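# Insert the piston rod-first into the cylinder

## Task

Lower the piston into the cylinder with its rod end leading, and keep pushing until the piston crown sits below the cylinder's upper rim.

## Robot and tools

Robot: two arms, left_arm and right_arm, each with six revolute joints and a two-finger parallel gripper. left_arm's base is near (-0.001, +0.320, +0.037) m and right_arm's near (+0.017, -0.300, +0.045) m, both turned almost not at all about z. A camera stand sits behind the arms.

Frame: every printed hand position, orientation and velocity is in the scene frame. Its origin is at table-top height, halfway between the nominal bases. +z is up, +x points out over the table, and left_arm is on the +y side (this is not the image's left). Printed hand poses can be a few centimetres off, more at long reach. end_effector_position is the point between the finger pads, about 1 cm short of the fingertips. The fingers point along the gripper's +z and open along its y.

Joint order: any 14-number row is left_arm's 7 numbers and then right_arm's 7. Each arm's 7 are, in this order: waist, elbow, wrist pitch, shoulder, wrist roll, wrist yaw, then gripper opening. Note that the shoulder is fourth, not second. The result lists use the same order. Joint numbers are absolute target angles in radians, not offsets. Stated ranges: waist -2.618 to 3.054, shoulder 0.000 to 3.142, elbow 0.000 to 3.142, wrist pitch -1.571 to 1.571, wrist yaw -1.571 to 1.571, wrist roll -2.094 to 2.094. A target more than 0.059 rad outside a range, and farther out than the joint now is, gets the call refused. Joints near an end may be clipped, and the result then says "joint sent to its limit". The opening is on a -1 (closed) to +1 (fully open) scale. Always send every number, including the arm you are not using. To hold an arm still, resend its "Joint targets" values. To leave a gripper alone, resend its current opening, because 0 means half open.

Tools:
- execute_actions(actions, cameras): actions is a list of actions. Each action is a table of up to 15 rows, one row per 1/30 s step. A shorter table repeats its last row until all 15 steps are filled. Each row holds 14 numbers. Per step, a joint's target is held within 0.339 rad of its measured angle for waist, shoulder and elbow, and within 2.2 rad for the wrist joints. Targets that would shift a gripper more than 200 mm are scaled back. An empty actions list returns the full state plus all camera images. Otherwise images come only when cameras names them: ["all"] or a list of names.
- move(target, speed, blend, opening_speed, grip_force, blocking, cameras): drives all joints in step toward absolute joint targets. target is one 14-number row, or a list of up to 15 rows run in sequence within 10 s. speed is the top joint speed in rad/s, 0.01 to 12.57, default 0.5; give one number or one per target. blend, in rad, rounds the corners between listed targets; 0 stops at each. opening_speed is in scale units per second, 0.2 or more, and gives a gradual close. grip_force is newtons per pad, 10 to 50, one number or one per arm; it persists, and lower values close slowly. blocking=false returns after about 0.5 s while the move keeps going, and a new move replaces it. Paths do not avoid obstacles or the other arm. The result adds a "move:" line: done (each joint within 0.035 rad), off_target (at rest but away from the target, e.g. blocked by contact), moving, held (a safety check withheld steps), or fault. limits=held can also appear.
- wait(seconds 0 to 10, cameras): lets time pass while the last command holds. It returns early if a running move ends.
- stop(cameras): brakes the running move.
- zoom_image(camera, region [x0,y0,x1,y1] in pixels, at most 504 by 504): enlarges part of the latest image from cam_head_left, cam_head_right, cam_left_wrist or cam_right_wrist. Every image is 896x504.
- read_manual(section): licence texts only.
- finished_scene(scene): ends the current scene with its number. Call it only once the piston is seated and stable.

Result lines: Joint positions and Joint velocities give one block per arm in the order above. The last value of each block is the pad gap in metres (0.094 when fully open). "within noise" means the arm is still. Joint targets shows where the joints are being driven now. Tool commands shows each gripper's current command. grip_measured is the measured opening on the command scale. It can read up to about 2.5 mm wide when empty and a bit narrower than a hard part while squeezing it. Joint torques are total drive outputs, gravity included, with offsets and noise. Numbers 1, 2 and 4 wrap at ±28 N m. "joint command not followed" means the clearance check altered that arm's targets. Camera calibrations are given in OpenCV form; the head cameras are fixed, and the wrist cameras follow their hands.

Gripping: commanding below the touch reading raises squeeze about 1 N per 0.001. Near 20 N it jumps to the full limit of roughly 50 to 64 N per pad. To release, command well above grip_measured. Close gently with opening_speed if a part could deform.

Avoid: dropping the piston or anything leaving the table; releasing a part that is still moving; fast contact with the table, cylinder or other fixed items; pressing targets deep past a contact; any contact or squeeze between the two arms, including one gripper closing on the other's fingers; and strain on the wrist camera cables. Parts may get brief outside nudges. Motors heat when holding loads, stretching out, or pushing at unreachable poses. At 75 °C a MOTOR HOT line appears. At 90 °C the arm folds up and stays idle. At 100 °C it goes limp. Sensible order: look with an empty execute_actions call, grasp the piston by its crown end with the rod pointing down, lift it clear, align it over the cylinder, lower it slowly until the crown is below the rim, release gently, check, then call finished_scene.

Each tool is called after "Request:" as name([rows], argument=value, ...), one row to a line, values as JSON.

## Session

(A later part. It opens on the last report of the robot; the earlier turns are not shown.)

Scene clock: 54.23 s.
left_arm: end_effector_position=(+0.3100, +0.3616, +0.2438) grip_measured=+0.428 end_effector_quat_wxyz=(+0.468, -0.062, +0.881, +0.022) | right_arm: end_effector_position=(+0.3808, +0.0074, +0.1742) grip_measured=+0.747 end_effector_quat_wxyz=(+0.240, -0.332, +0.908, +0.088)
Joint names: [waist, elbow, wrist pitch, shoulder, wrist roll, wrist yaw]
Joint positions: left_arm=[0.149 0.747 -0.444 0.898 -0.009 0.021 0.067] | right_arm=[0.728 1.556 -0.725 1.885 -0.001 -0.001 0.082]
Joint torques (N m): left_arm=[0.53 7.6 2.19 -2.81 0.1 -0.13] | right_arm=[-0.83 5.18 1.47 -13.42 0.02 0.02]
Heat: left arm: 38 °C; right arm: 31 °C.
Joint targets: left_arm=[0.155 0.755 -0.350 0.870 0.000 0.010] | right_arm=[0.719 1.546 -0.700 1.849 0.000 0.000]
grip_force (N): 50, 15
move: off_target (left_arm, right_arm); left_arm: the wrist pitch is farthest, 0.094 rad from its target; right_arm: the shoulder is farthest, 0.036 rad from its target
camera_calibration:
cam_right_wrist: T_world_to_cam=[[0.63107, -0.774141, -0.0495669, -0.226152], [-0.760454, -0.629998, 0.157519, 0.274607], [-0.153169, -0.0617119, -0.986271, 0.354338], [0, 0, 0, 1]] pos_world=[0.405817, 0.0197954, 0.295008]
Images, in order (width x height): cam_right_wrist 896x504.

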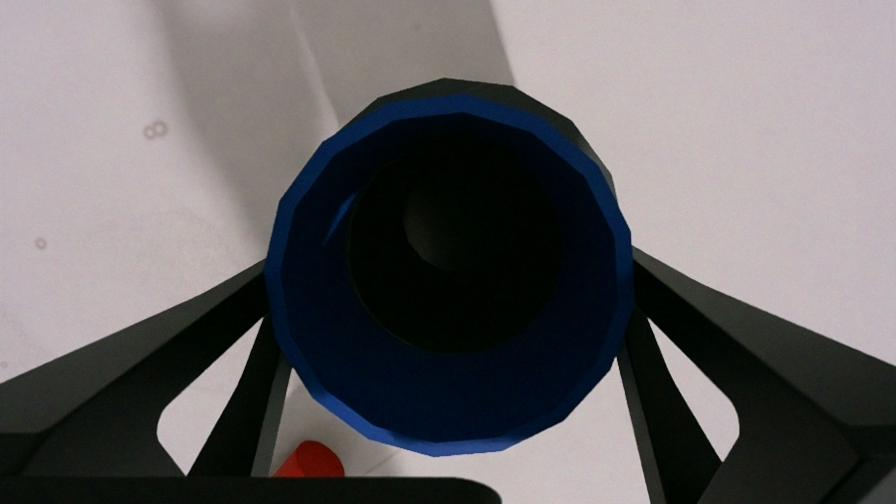

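Request:
move([
  [0.155, 0.755, -0.35, 0.870, 0, 0.01, 0.3, 0.719, 1.546, -0.702, 1.849, 0, 0, 1.0],
  [0.155, 0.755, -0.35, 0.870, 0, 0.01, 0.3, 0.721, 1.670, -0.960, 1.722, 0, 0, 1.0],
  [0.155, 0.755, -0.35, 0.870, 0, 0.01, 0.3, 0.3, 1.0, -0.5, 1.4, 0, 0, 1.0],
  [-0.672, 1.899, -0.804, 1.728, 0, 0.01, 0.3, 0.145, 0.38, 1.45, 1.475, 0.289, -0.98, 1.0],
], speed=[0.4, 0.4, 1.0, 1.0], blend=[0, 0.03, 0.1, 0], opening_speed=0.6, cameras=["all"])

Request:
zoom_image(camera="cam_right_wrist", region=[340, 20, 600, 380])

Scene clock: 63.27 s.
left_arm: end_effector_position=(+0.3731, +0.0129, +0.3334) grip_measured=+0.428 end_effector_quat_wxyz=(+0.377, +0.306, +0.863, -0.142) | right_arm: end_effector_position=(+0.3229, -0.1114, +0.2906) grip_measured=+0.998 end_effector_quat_wxyz=(+0.641, -0.330, +0.554, +0.417)
Joint names: [waist, elbow, wrist pitch, shoulder, wrist roll, wrist yaw]
Joint positions: left_arm=[-0.677 1.843 -0.853 1.732 -0.007 0.014 0.067] | right_arm=[0.152 0.393 1.373 1.465 0.289 -0.968 0.094]
Joint torques (N m): left_arm=[0.46 10.91 1.63 -7.68 0.08 -0.07] | right_arm=[-0.76 3.66 2.39 -3.51 -0.02 -0.02]
Motor temperatures (°C): left_arm=[28 29 40 29 26 27 26] | right_arm=[29 30 32 30 28 29 28]
Heat: left arm: 40 °C; right arm: 32 °C.
Joint targets: left_arm=[-0.672 1.899 -0.804 1.728 0.000 0.010] | right_arm=[0.145 0.380 1.450 1.475 0.289 -0.980]
grip_force (N): 50, 15
move: off_target (left_arm, right_arm); left_arm: the elbow is farthest, 0.056 rad from its target; right_arm: the wrist pitch is farthest, 0.077 rad from its target
camera_calibration:
cam_left_wrist: T_world_to_cam=[[-0.643323, -0.763673, -0.0542172, 0.269377], [-0.749815, 0.642785, -0.156859, 0.329818], [0.154639, -0.060258, -0.986132, 0.39283], [0, 0, 0, 1]] pos_world=[0.359852, 0.0173847, 0.453721]
cam_right_wrist: T_world_to_cam=[[0.914754, -0.39757, -0.0718631, -0.318968], [-0.250026, -0.417355, -0.873672, 0.295994], [0.317353, 0.817162, -0.48118, 0.25208], [0, 0, 0, 1]] pos_world=[0.285785, -0.209268, 0.356975]

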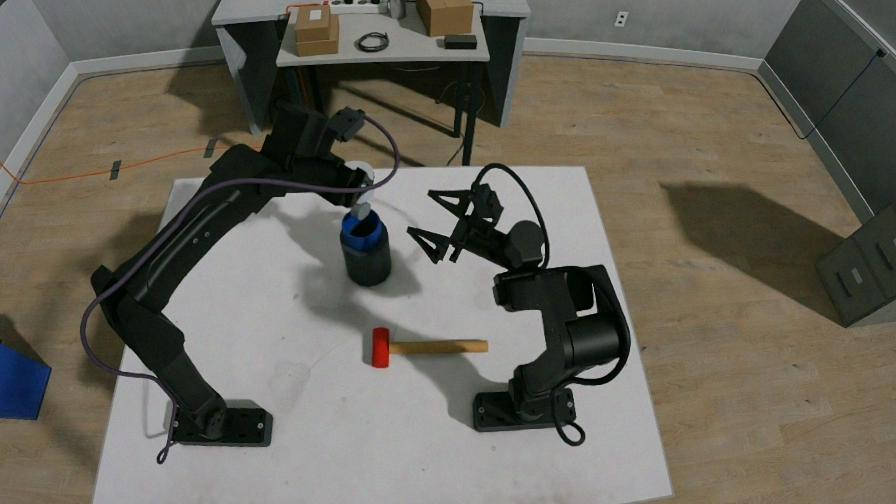

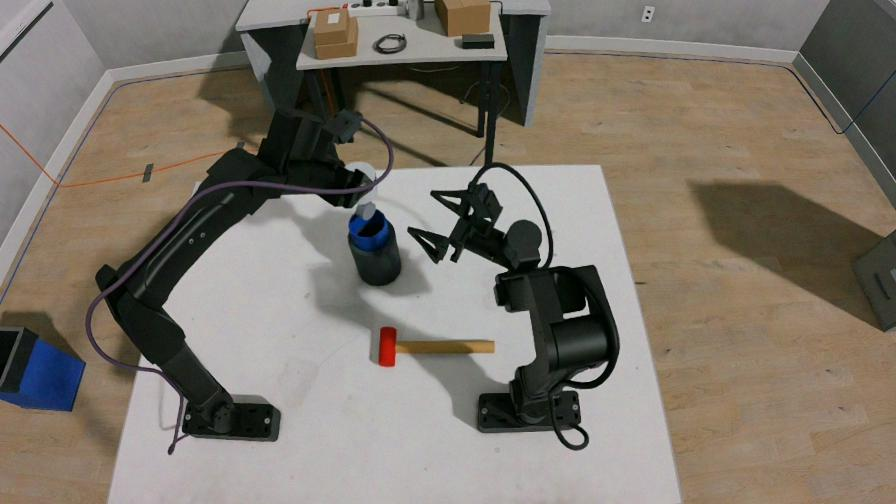

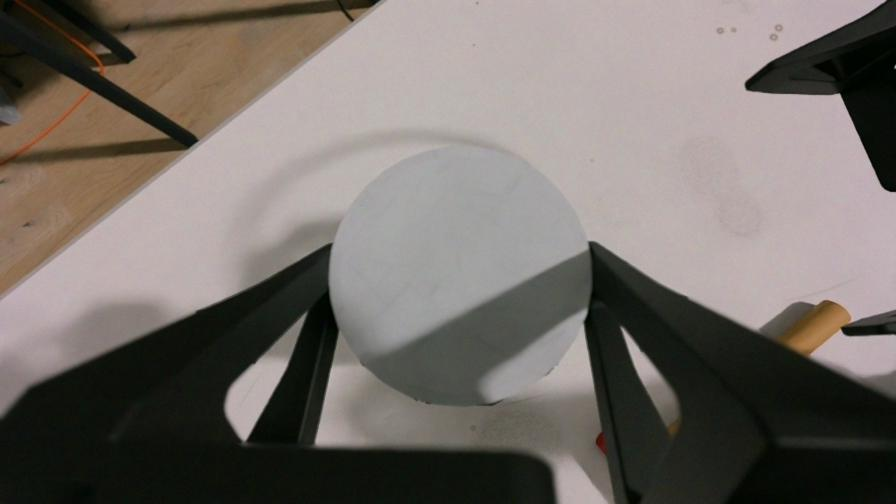

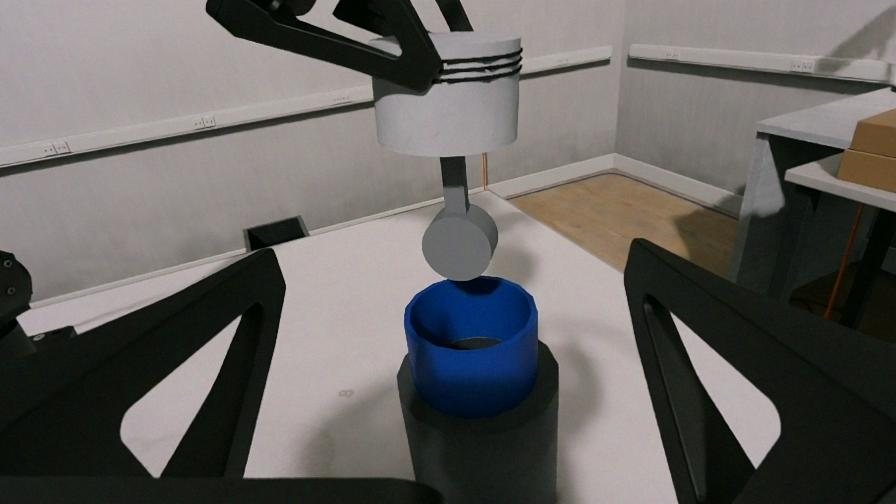

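Scaled by 1.400 from the camera's 896x504 image, which has a finer 1280x720 frame.

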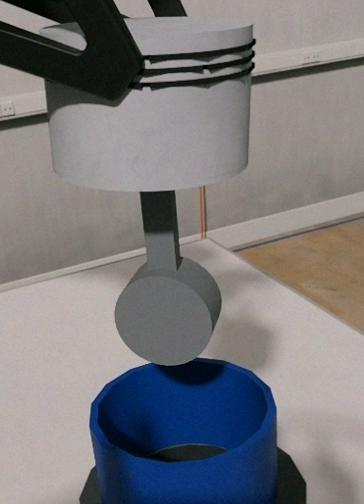

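Request:
zoom_image(camera="cam_right_wrist", region=[360, 20, 540, 170])

Request:
zoom_image(camera="cam_right_wrist", region=[380, 180, 580, 480])

Request:
zoom_image(camera="cam_head_left", region=[320, 150, 420, 260])

Request:
zoom_image(camera="cam_head_right", region=[320, 150, 420, 260])

Scaled by 2.800 from the camera's 896x504 image, which has a finer 1280x720 frame.

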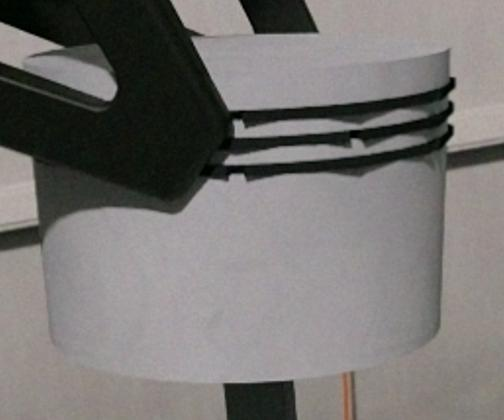

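Scaled by 1.680 from the camera's 896x504 image, which has a finer 1280x720 frame.

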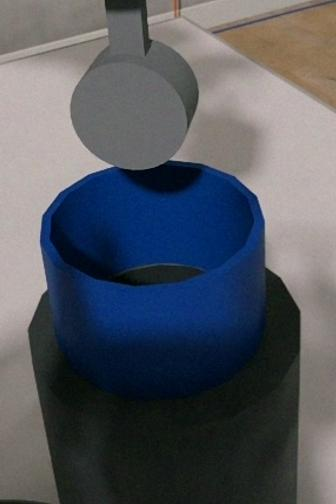

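Scaled by 4.582 from the camera's 896x504 image, which has a finer 1280x720 frame.

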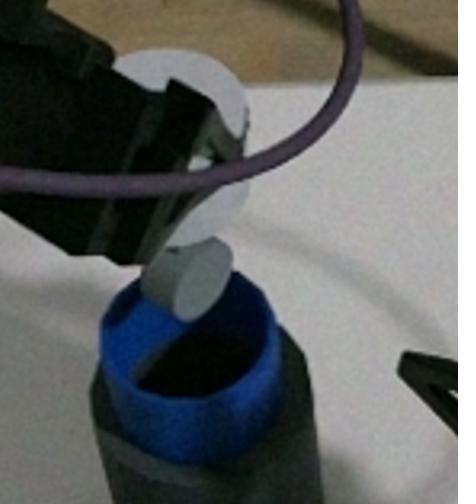

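Scaled by 4.582 from the camera's 896x504 image, which has a finer 1280x720 frame.

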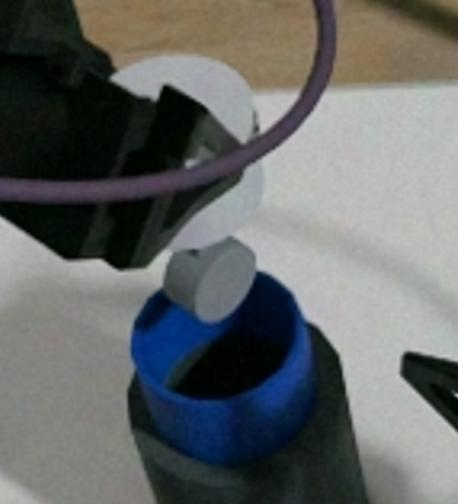

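Request:
move([
  [-0.682, 1.79, -0.68, 1.68, 0, 0.005, 0.3, 0.145, 0.38, 1.45, 1.475, 0.289, -0.98, 1.0],
  [-0.682, 1.6165, -0.542, 1.637, 0, 0.005, 0.3, 0.145, 0.38, 1.45, 1.475, 0.289, -0.98, 1.0],
  [-0.682, 1.4434, -0.381, 1.625, 0, 0.005, 0.3, 0.145, 0.38, 1.45, 1.475, 0.289, -0.98, 1.0],
], speed=[0.25, 0.35, 0.35], blend=[0.02, 0.05, 0], cameras=["cam_left_wrist", "cam_right_wrist", "cam_head_left", "cam_head_right"])

Request:
zoom_image(camera="cam_right_wrist", region=[370, 120, 580, 420])

Request:
zoom_image(camera="cam_left_wrist", region=[300, 120, 640, 480])

Scene clock: 72.60 s.
left_arm: end_effector_position=(+0.3786, +0.0085, +0.2445) grip_measured=+0.428 end_effector_quat_wxyz=(+0.382, +0.305, +0.860, -0.144) | right_arm: end_effector_position=(+0.3227, -0.1113, +0.2905) grip_measured=+0.998 end_effector_quat_wxyz=(+0.640, -0.330, +0.554, +0.417)
Joint names: [waist, elbow, wrist pitch, shoulder, wrist roll, wrist yaw]
Joint positions: left_arm=[-0.677 1.43 -0.467 1.693 -0.007 0.014 0.067] | right_arm=[0.152 0.393 1.373 1.465 0.29 -0.969 0.094]
Joint torques (N m): left_arm=[-0.46 7.99 2 -12.57 0.08 -0.12] | right_arm=[-0.73 3.64 2.41 -3.54 0.01 0.03]
Heat: left arm: 40 °C; right arm: 32 °C.
Joint targets: left_arm=[-0.682 1.443 -0.381 1.625 0.000 0.005] | right_arm=[0.145 0.380 1.450 1.475 0.289 -0.980]
grip_force (N): 50, 15
move: off_target (left_arm, right_arm); left_arm: the wrist pitch is farthest, 0.086 rad from its target; right_arm: the wrist pitch is farthest, 0.077 rad from its target
camera_calibration:
cam_left_wrist: T_world_to_cam=[[-0.642811, -0.764091, -0.0543989, 0.26453], [-0.748273, 0.641528, -0.168904, 0.325196], [0.163957, -0.0678684, -0.98413, 0.300158], [0, 0, 0, 1]] pos_world=[0.364165, 0.013874, 0.364712]
cam_right_wrist: T_world_to_cam=[[0.915048, -0.396849, -0.0721006, -0.318827], [-0.249966, -0.41766, -0.873543, 0.295781], [0.316551, 0.817356, -0.481378, 0.252371], [0, 0, 0, 1]] pos_world=[0.285788, -0.209267, 0.356875]

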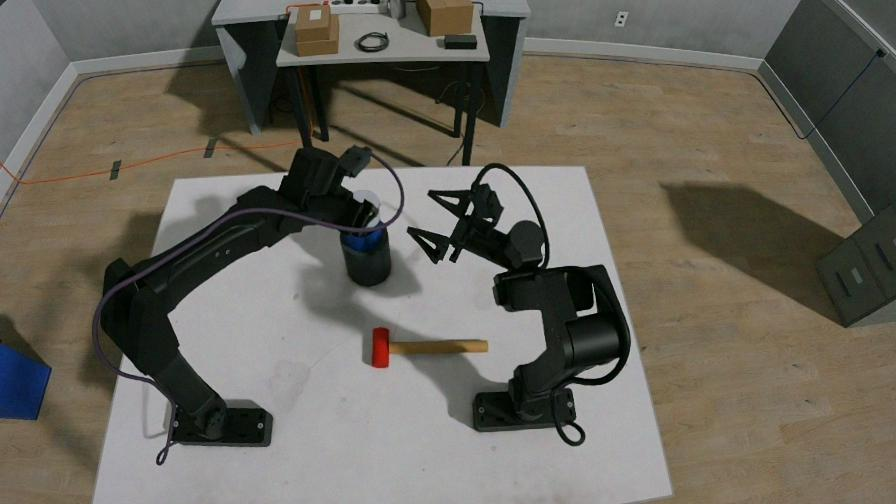

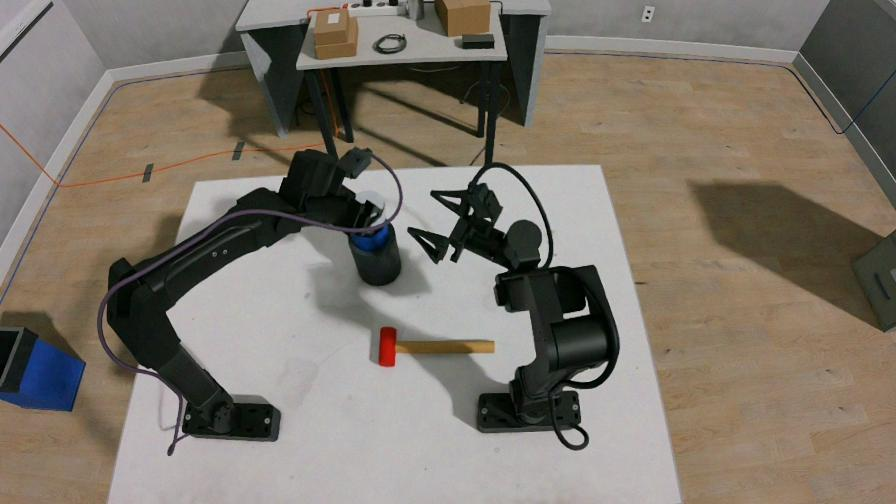

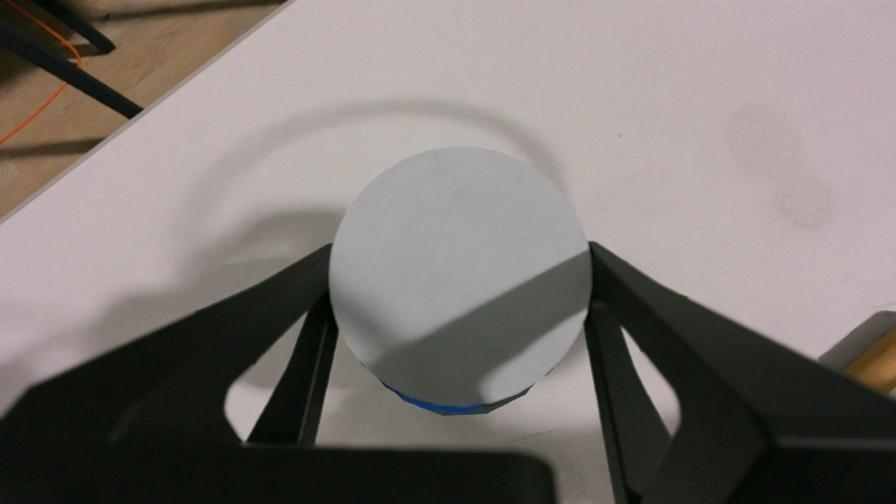

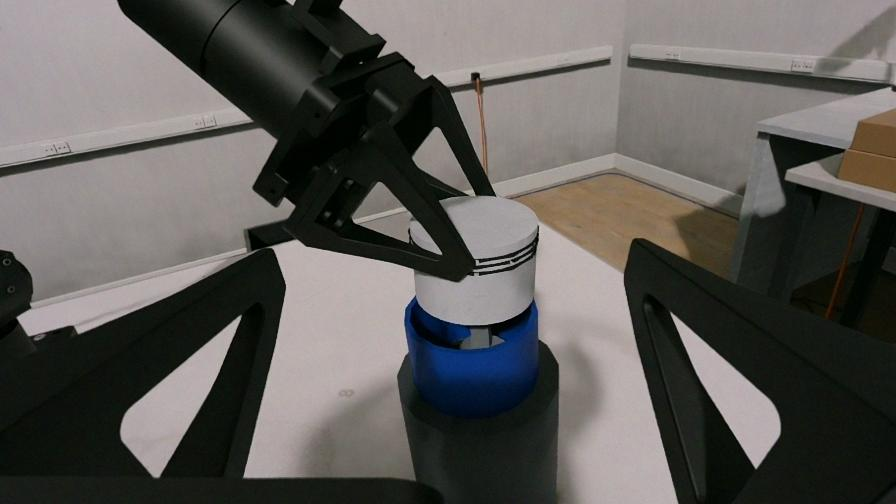

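Scaled by 1.680 from the camera's 896x504 image, which has a finer 1280x720 frame.

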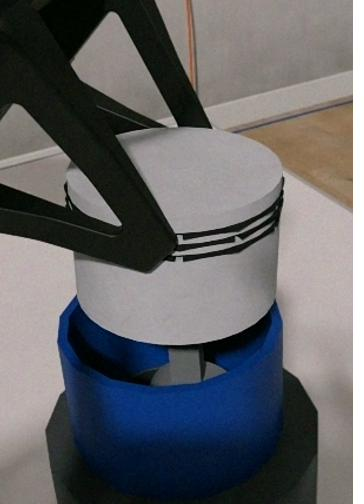

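Scaled by 1.400 from the camera's 896x504 image, which has a finer 1280x720 frame.

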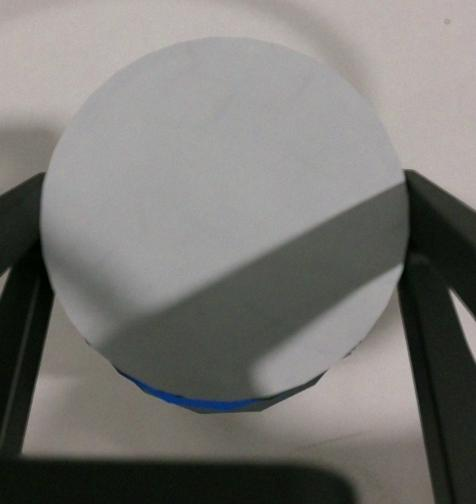

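Request:
zoom_image(camera="cam_head_left", region=[320, 170, 420, 270])

Request:
zoom_image(camera="cam_head_right", region=[325, 170, 425, 270])

Request:
zoom_image(camera="cam_right_wrist", region=[390, 290, 570, 440])

Scaled by 5.040 from the camera's 896x504 image, which has a finer 1280x720 frame.

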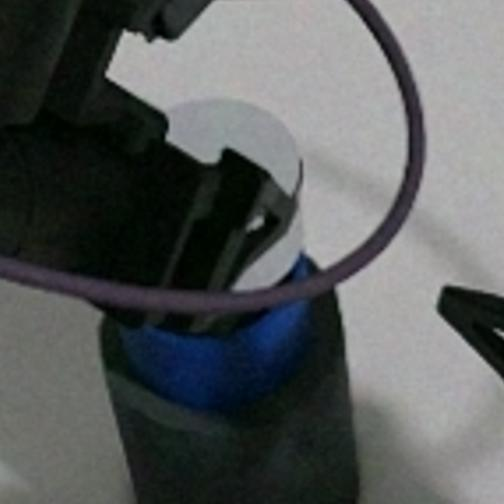

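Scaled by 5.040 from the camera's 896x504 image, which has a finer 1280x720 frame.

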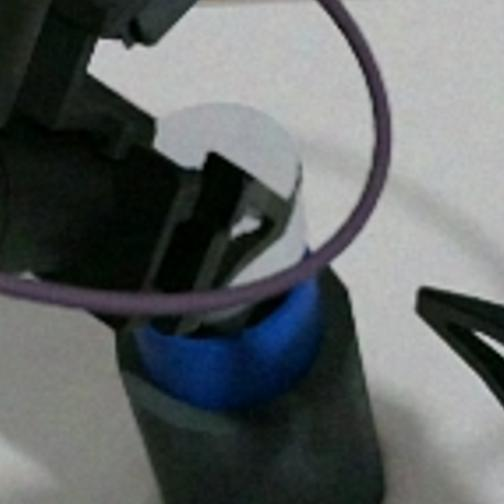

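Scaled by 2.800 from the camera's 896x504 image, which has a finer 1280x720 frame.

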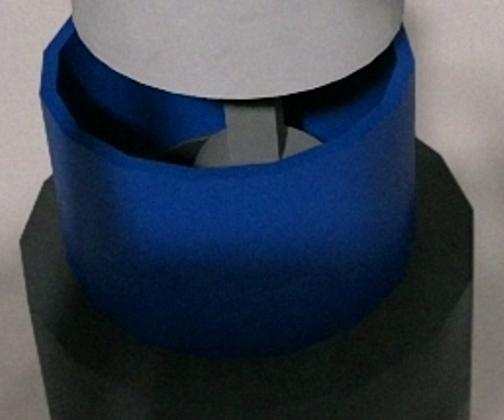

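Request:
move(target=[-0.663, 1.356, -0.292, 1.597, 0, 0.005, 0.3, 0.145, 0.38, 1.45, 1.475, 0.289, -0.98, 1.0], speed=0.15, cameras=["cam_left_wrist", "cam_right_wrist", "cam_head_left", "cam_head_right"])

Request:
zoom_image(camera="cam_right_wrist", region=[380, 180, 570, 440])

Request:
zoom_image(camera="cam_head_left", region=[320, 170, 420, 270])

Request:
zoom_image(camera="cam_head_right", region=[325, 170, 425, 270])

Scene clock: 82.00 s.
left_arm: end_effector_position=(+0.3792, +0.0135, +0.2366) grip_measured=+0.428 end_effector_quat_wxyz=(+0.395, +0.300, +0.856, -0.147) | right_arm: end_effector_position=(+0.3227, -0.1113, +0.2905) grip_measured=+0.998 end_effector_quat_wxyz=(+0.640, -0.330, +0.554, +0.417)
Joint names: [waist, elbow, wrist pitch, shoulder, wrist roll, wrist yaw]
Joint positions: left_arm=[-0.668 1.347 -0.38 1.667 -0.007 0.014 0.067] | right_arm=[0.152 0.393 1.373 1.465 0.29 -0.969 0.094]
Joint torques (N m): left_arm=[0.47 7.64 2.04 -12.51 0.08 -0.12] | right_arm=[-0.65 3.67 2.42 -3.66 0.01 0]
Heat: left arm: 41 °C; right arm: 33 °C.
Joint targets: left_arm=[-0.663 1.356 -0.292 1.597 0.000 0.005] | right_arm=[0.145 0.380 1.450 1.475 0.289 -0.980]
grip_force (N): 50, 15
move: off_target (left_arm, right_arm); left_arm: the wrist pitch is farthest, 0.088 rad from its target; right_arm: the wrist pitch is farthest, 0.077 rad from its target
camera_calibration:
cam_left_wrist: T_world_to_cam=[[-0.634795, -0.770728, -0.0548993, 0.265506], [-0.74961, 0.631517, -0.198167, 0.328602], [0.187403, -0.0846424, -0.97863, 0.282634], [0, 0, 0, 1]] pos_world=[0.361899, 0.021038, 0.356288]
cam_right_wrist: T_world_to_cam=[[0.915048, -0.396849, -0.0721006, -0.318827], [-0.249966, -0.41766, -0.873543, 0.295781], [0.316551, 0.817356, -0.481378, 0.252371], [0, 0, 0, 1]] pos_world=[0.285788, -0.209267, 0.356875]

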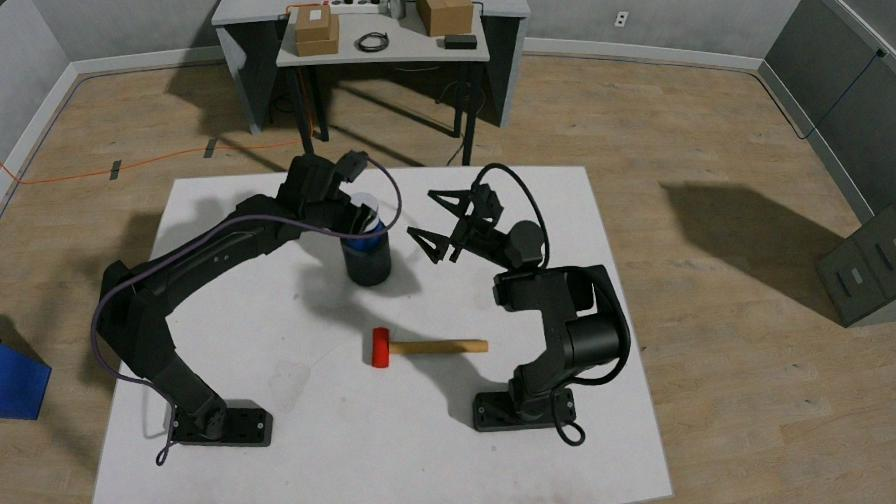

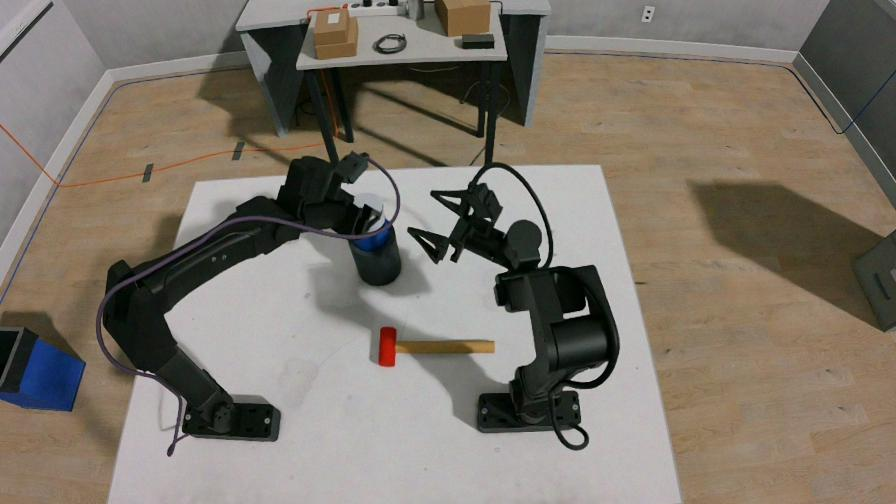

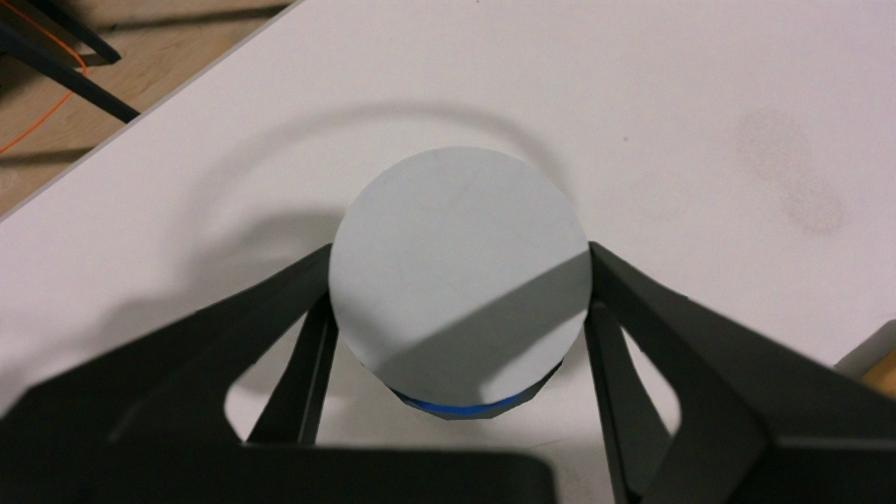

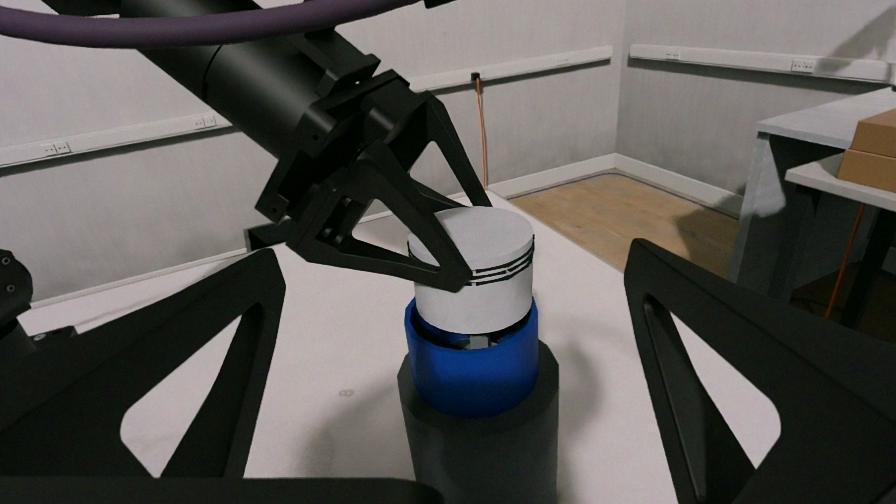

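Scaled by 1.938 from the camera's 896x504 image, which has a finer 1280x720 frame.

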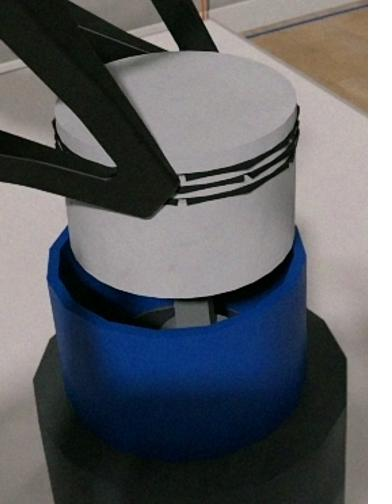

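Scaled by 5.040 from the camera's 896x504 image, which has a finer 1280x720 frame.

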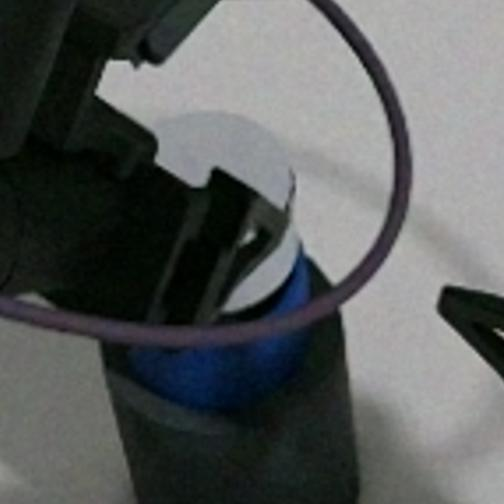

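Scaled by 5.040 from the camera's 896x504 image, which has a finer 1280x720 frame.

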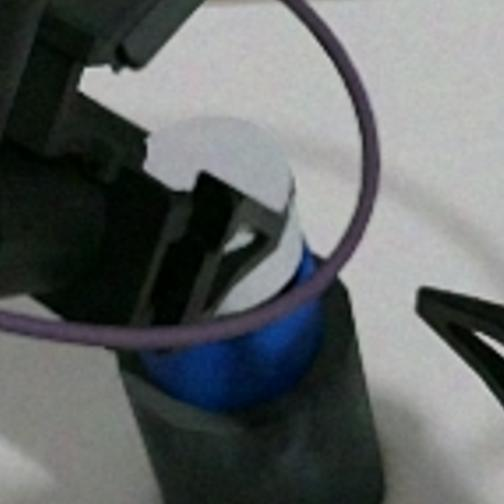

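Request:
zoom_image(camera="cam_left_wrist", region=[350, 330, 590, 440])

Scaled by 2.100 from the camera's 896x504 image, which has a finer 1280x720 frame.

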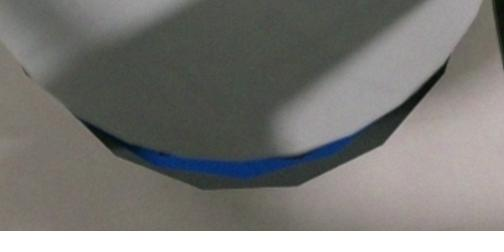

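Request:
move(target=[-0.659, 1.295, -0.231, 1.583, 0, 0.005, 0.3, 0.145, 0.38, 1.45, 1.475, 0.289, -0.98, 1.0], speed=0.12, cameras=["cam_left_wrist", "cam_right_wrist"])

Request:
zoom_image(camera="cam_right_wrist", region=[380, 200, 570, 440])

Request:
zoom_image(camera="cam_left_wrist", region=[350, 330, 590, 440])

Scene clock: 87.30 s.
left_arm: end_effector_position=(+0.3780, +0.0166, +0.2279) grip_measured=+0.428 end_effector_quat_wxyz=(+0.401, +0.297, +0.854, -0.148) | right_arm: end_effector_position=(+0.3227, -0.1113, +0.2905) grip_measured=+0.998 end_effector_quat_wxyz=(+0.640, -0.330, +0.554, +0.417)
Joint names: [waist, elbow, wrist pitch, shoulder, wrist roll, wrist yaw]
Joint positions: left_arm=[-0.665 1.285 -0.32 1.652 -0.007 0.014 0.067] | right_arm=[0.152 0.393 1.373 1.465 0.29 -0.969 0.094]
Joint torques (N m): left_arm=[0.53 7.66 2.05 -12.31 0.08 -0.12] | right_arm=[-0.72 3.64 2.4 -3.47 0 0.02]
Heat: left arm: 42 °C; right arm: 33 °C.
Joint targets: left_arm=[-0.659 1.295 -0.231 1.583 0.000 0.005] | right_arm=[0.145 0.380 1.450 1.475 0.289 -0.980]
grip_force (N): 50, 15
move: off_target (left_arm, right_arm); left_arm: the wrist pitch is farthest, 0.089 rad from its target; right_arm: the wrist pitch is farthest, 0.077 rad from its target
camera_calibration:
cam_left_wrist: T_world_to_cam=[[-0.631526, -0.773391, -0.05515, 0.265567], [-0.749592, 0.627178, -0.211562, 0.327151], [0.198209, -0.0922669, -0.975807, 0.270053], [0, 0, 0, 1]] pos_world=[0.359415, 0.0251222, 0.347378]
cam_right_wrist: T_world_to_cam=[[0.915048, -0.396849, -0.0721006, -0.318827], [-0.249966, -0.41766, -0.873543, 0.295781], [0.316551, 0.817356, -0.481378, 0.252371], [0, 0, 0, 1]] pos_world=[0.285788, -0.209267, 0.356875]
Images, in order (width x height): cam_left_wrist 896x504, cam_right_wrist 896x504.

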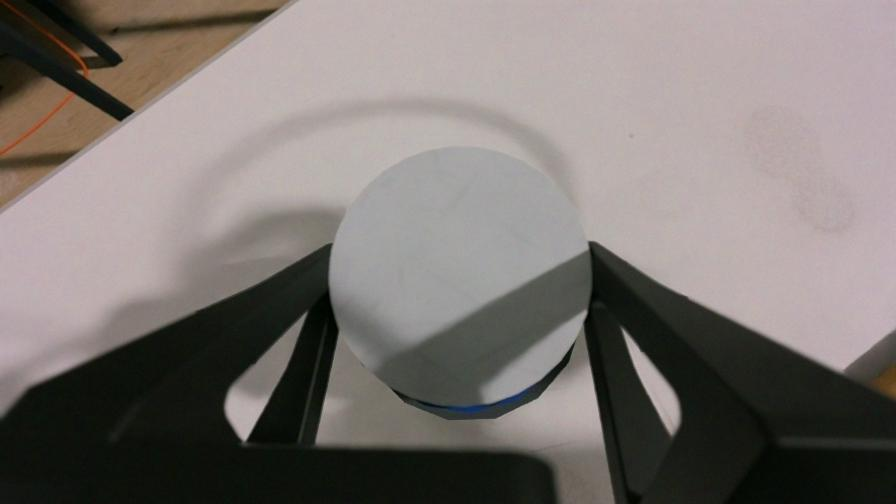

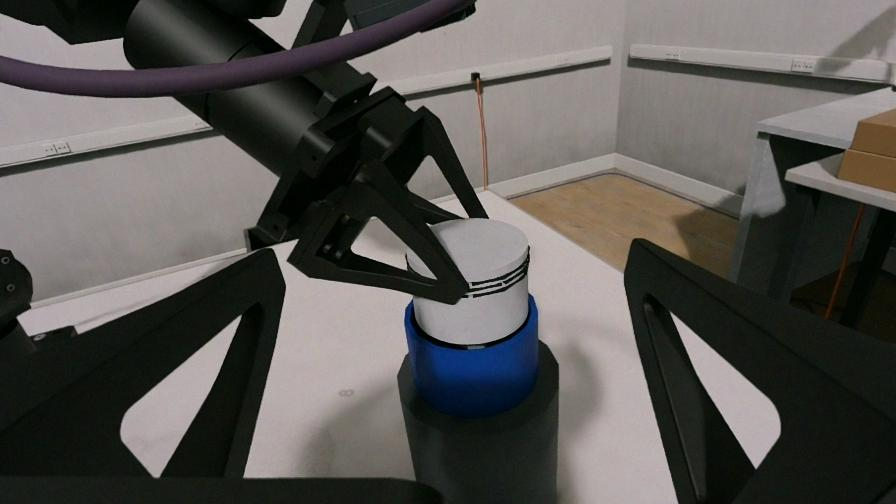

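Scaled by 2.100 from the camera's 896x504 image, which has a finer 1280x720 frame.

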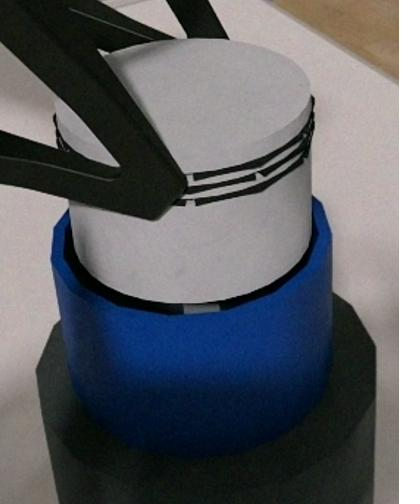

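Scaled by 2.100 from the camera's 896x504 image, which has a finer 1280x720 frame.

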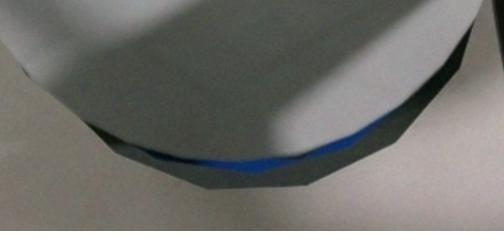

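Request:
move(target=[-0.659, 1.248, -0.176, 1.654, 0, 0.005, 0.3, 0.145, 0.38, 1.45, 1.475, 0.289, -0.98, 1.0], speed=0.08, cameras=["cam_right_wrist"])

Request:
zoom_image(camera="cam_right_wrist", region=[385, 210, 575, 450])

Scene clock: 91.07 s.
left_arm: end_effector_position=(+0.3776, +0.0169, +0.2180) grip_measured=+0.428 end_effector_quat_wxyz=(+0.405, +0.297, +0.852, -0.150) | right_arm: end_effector_position=(+0.3227, -0.1113, +0.2905) grip_measured=+0.998 end_effector_quat_wxyz=(+0.640, -0.330, +0.554, +0.417)
Joint names: [waist, elbow, wrist pitch, shoulder, wrist roll, wrist yaw]
Joint positions: left_arm=[-0.665 1.239 -0.266 1.652 -0.007 0.014 0.067] | right_arm=[0.152 0.393 1.373 1.465 0.29 -0.969 0.094]
Joint torques (N m): left_arm=[0.51 7.6 2.07 -6.93 0.08 -0.11] | right_arm=[-0.66 3.7 2.42 -3.6 0 0.01]
Heat: left arm: 42 °C; right arm: 33 °C.
Joint targets: left_arm=[-0.659 1.248 -0.176 1.654 0.000 0.005] | right_arm=[0.145 0.380 1.450 1.475 0.289 -0.980]
grip_force (N): 50, 15
move: off_target (left_arm, right_arm); left_arm: the wrist pitch is farthest, 0.090 rad from its target; right_arm: the wrist pitch is farthest, 0.077 rad from its target
camera_calibration:
cam_right_wrist: T_world_to_cam=[[0.915048, -0.396849, -0.0721006, -0.318827], [-0.249966, -0.41766, -0.873543, 0.295781], [0.316551, 0.817356, -0.481378, 0.252371], [0, 0, 0, 1]] pos_world=[0.285788, -0.209267, 0.356875]
Images, in order (width x height): cam_right_wrist 896x504.

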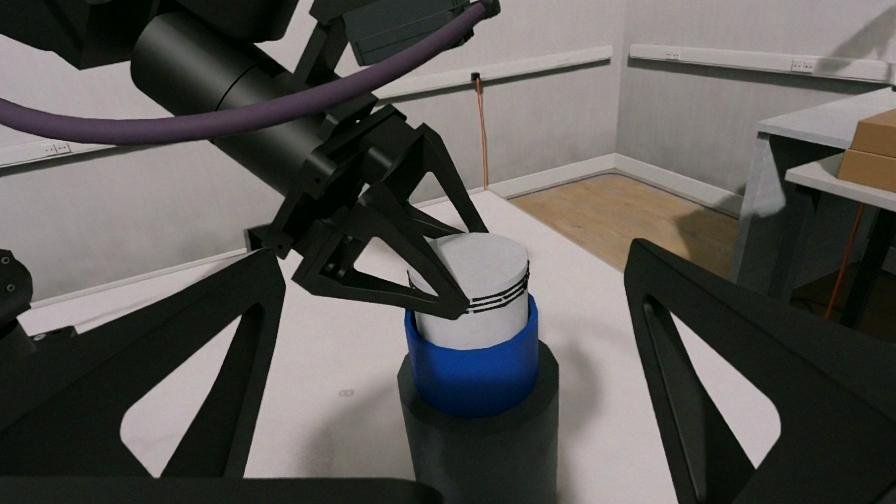

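Scaled by 2.100 from the camera's 896x504 image, which has a finer 1280x720 frame.

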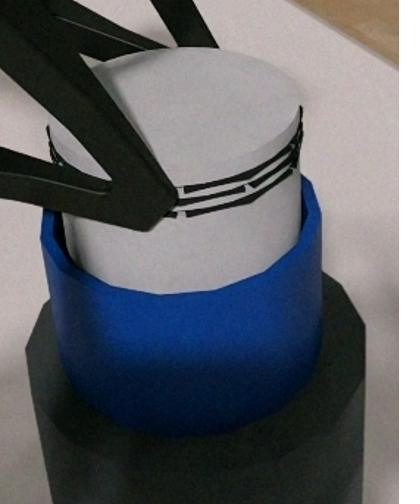

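Request:
zoom_image(camera="cam_right_wrist", region=[390, 340, 570, 460])

Scaled by 2.800 from the camera's 896x504 image, which has a finer 1280x720 frame.

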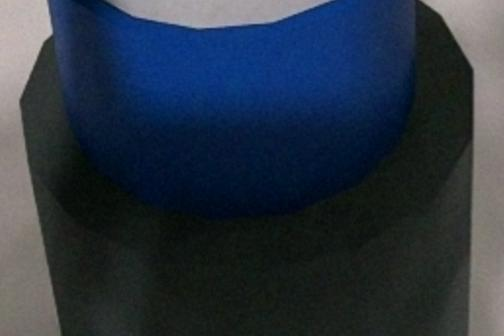

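Request:
move([
  [-0.659, 1.227, -0.152, 1.658, 0, 0.005, 0.3, 0.145, 0.38, 1.45, 1.475, 0.289, -0.98, 1.0],
  [-0.669, 1.285, -0.160, 1.676, 0, 0.005, 0.3, 0.145, 0.38, 1.45, 1.475, 0.289, -0.98, 1.0],
], speed=0.08, cameras=["cam_right_wrist"])

Request:
zoom_image(camera="cam_right_wrist", region=[385, 210, 575, 450])

Scene clock: 96.30 s.
left_arm: end_effector_position=(+0.3804, +0.0151, +0.2060) grip_measured=+0.428 end_effector_quat_wxyz=(+0.400, +0.297, +0.854, -0.147) | right_arm: end_effector_position=(+0.3227, -0.1113, +0.2905) grip_measured=+0.998 end_effector_quat_wxyz=(+0.640, -0.330, +0.554, +0.417)
Joint names: [waist, elbow, wrist pitch, shoulder, wrist roll, wrist yaw]
Joint positions: left_arm=[-0.665 1.229 -0.241 1.678 -0.007 0.012 0.067] | right_arm=[0.152 0.393 1.373 1.465 0.29 -0.969 0.094]
Joint torques (N m): left_arm=[-0.4 11.37 1.98 -7.42 0.09 -0.11] | right_arm=[-0.66 3.74 2.4 -3.52 0.01 0.01]
Heat: left arm: 43 °C; right arm: 34 °C.
Joint targets: left_arm=[-0.669 1.285 -0.160 1.676 0.000 0.005] | right_arm=[0.145 0.380 1.450 1.475 0.289 -0.980]
grip_force (N): 50, 15
move: off_target (left_arm, right_arm); left_arm: the wrist pitch is farthest, 0.081 rad from its target; right_arm: the wrist pitch is farthest, 0.077 rad from its target
camera_calibration:
cam_right_wrist: T_world_to_cam=[[0.915048, -0.396849, -0.0721006, -0.318827], [-0.249966, -0.41766, -0.873543, 0.295781], [0.316551, 0.817356, -0.481378, 0.252371], [0, 0, 0, 1]] pos_world=[0.285788, -0.209267, 0.356875]
Images, in order (width x height): cam_right_wrist 896x504.

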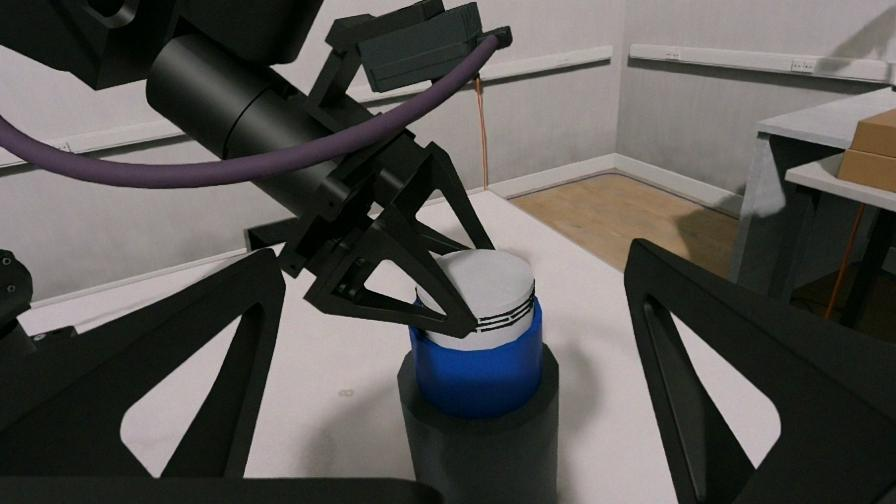

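Scaled by 2.100 from the camera's 896x504 image, which has a finer 1280x720 frame.

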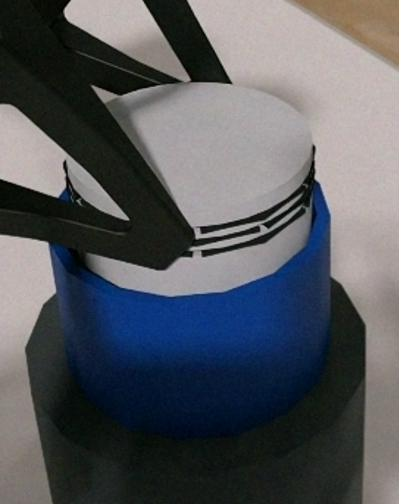

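Request:
zoom_image(camera="cam_right_wrist", region=[390, 290, 570, 460])

Scaled by 2.800 from the camera's 896x504 image, which has a finer 1280x720 frame.

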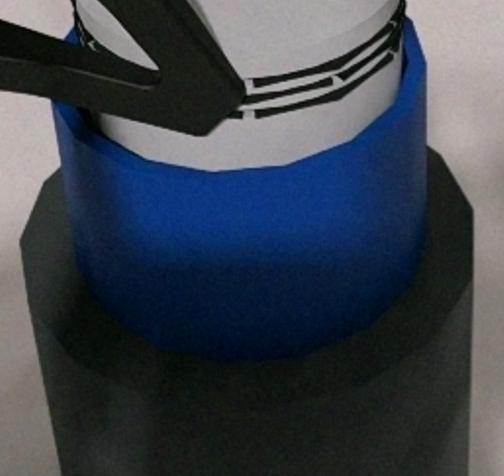

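Request:
move(target=[-0.681, 1.285, -0.160, 1.676, 0, 0.005, 0.3, 0.145, 0.38, 1.45, 1.475, 0.289, -0.98, 1.0], speed=0.05, cameras=["cam_right_wrist"])

Request:
zoom_image(camera="cam_right_wrist", region=[390, 290, 570, 460])

Scene clock: 100.27 s.
left_arm: end_effector_position=(+0.3780, +0.0120, +0.2060) grip_measured=+0.428 end_effector_quat_wxyz=(+0.400, +0.300, +0.853, -0.148) | right_arm: end_effector_position=(+0.3227, -0.1113, +0.2905) grip_measured=+0.998 end_effector_quat_wxyz=(+0.640, -0.330, +0.554, +0.417)
Joint names: [waist, elbow, wrist pitch, shoulder, wrist roll, wrist yaw]
Joint positions: left_arm=[-0.673 1.229 -0.241 1.678 -0.007 0.012 0.067] | right_arm=[0.152 0.393 1.373 1.465 0.29 -0.969 0.094]
Joint torques (N m): left_arm=[-0.73 11.37 1.98 -7.42 0.08 -0.09] | right_arm=[-0.75 3.73 2.4 -3.56 0.04 0]
Heat: left arm: 43 °C; right arm: 34 °C.
Joint targets: left_arm=[-0.681 1.285 -0.160 1.676 0.000 0.005] | right_arm=[0.145 0.380 1.450 1.475 0.289 -0.980]
grip_force (N): 50, 15
move: off_target (left_arm, right_arm); left_arm: the wrist pitch is farthest, 0.081 rad from its target; right_arm: the wrist pitch is farthest, 0.077 rad from its target
camera_calibration:
cam_right_wrist: T_world_to_cam=[[0.915048, -0.396849, -0.0721006, -0.318827], [-0.249966, -0.41766, -0.873543, 0.295781], [0.316551, 0.817356, -0.481378, 0.252371], [0, 0, 0, 1]] pos_world=[0.285788, -0.209267, 0.356875]
Images, in order (width x height): cam_right_wrist 896x504.

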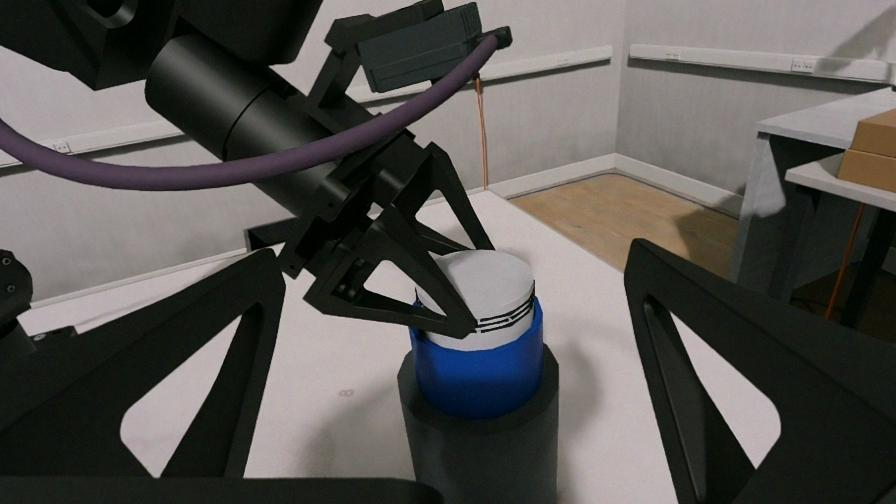

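Scaled by 2.800 from the camera's 896x504 image, which has a finer 1280x720 frame.

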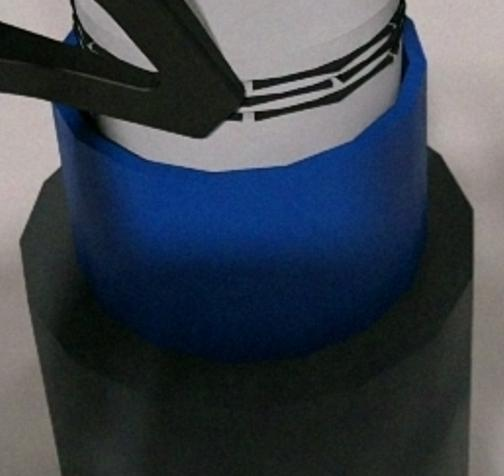

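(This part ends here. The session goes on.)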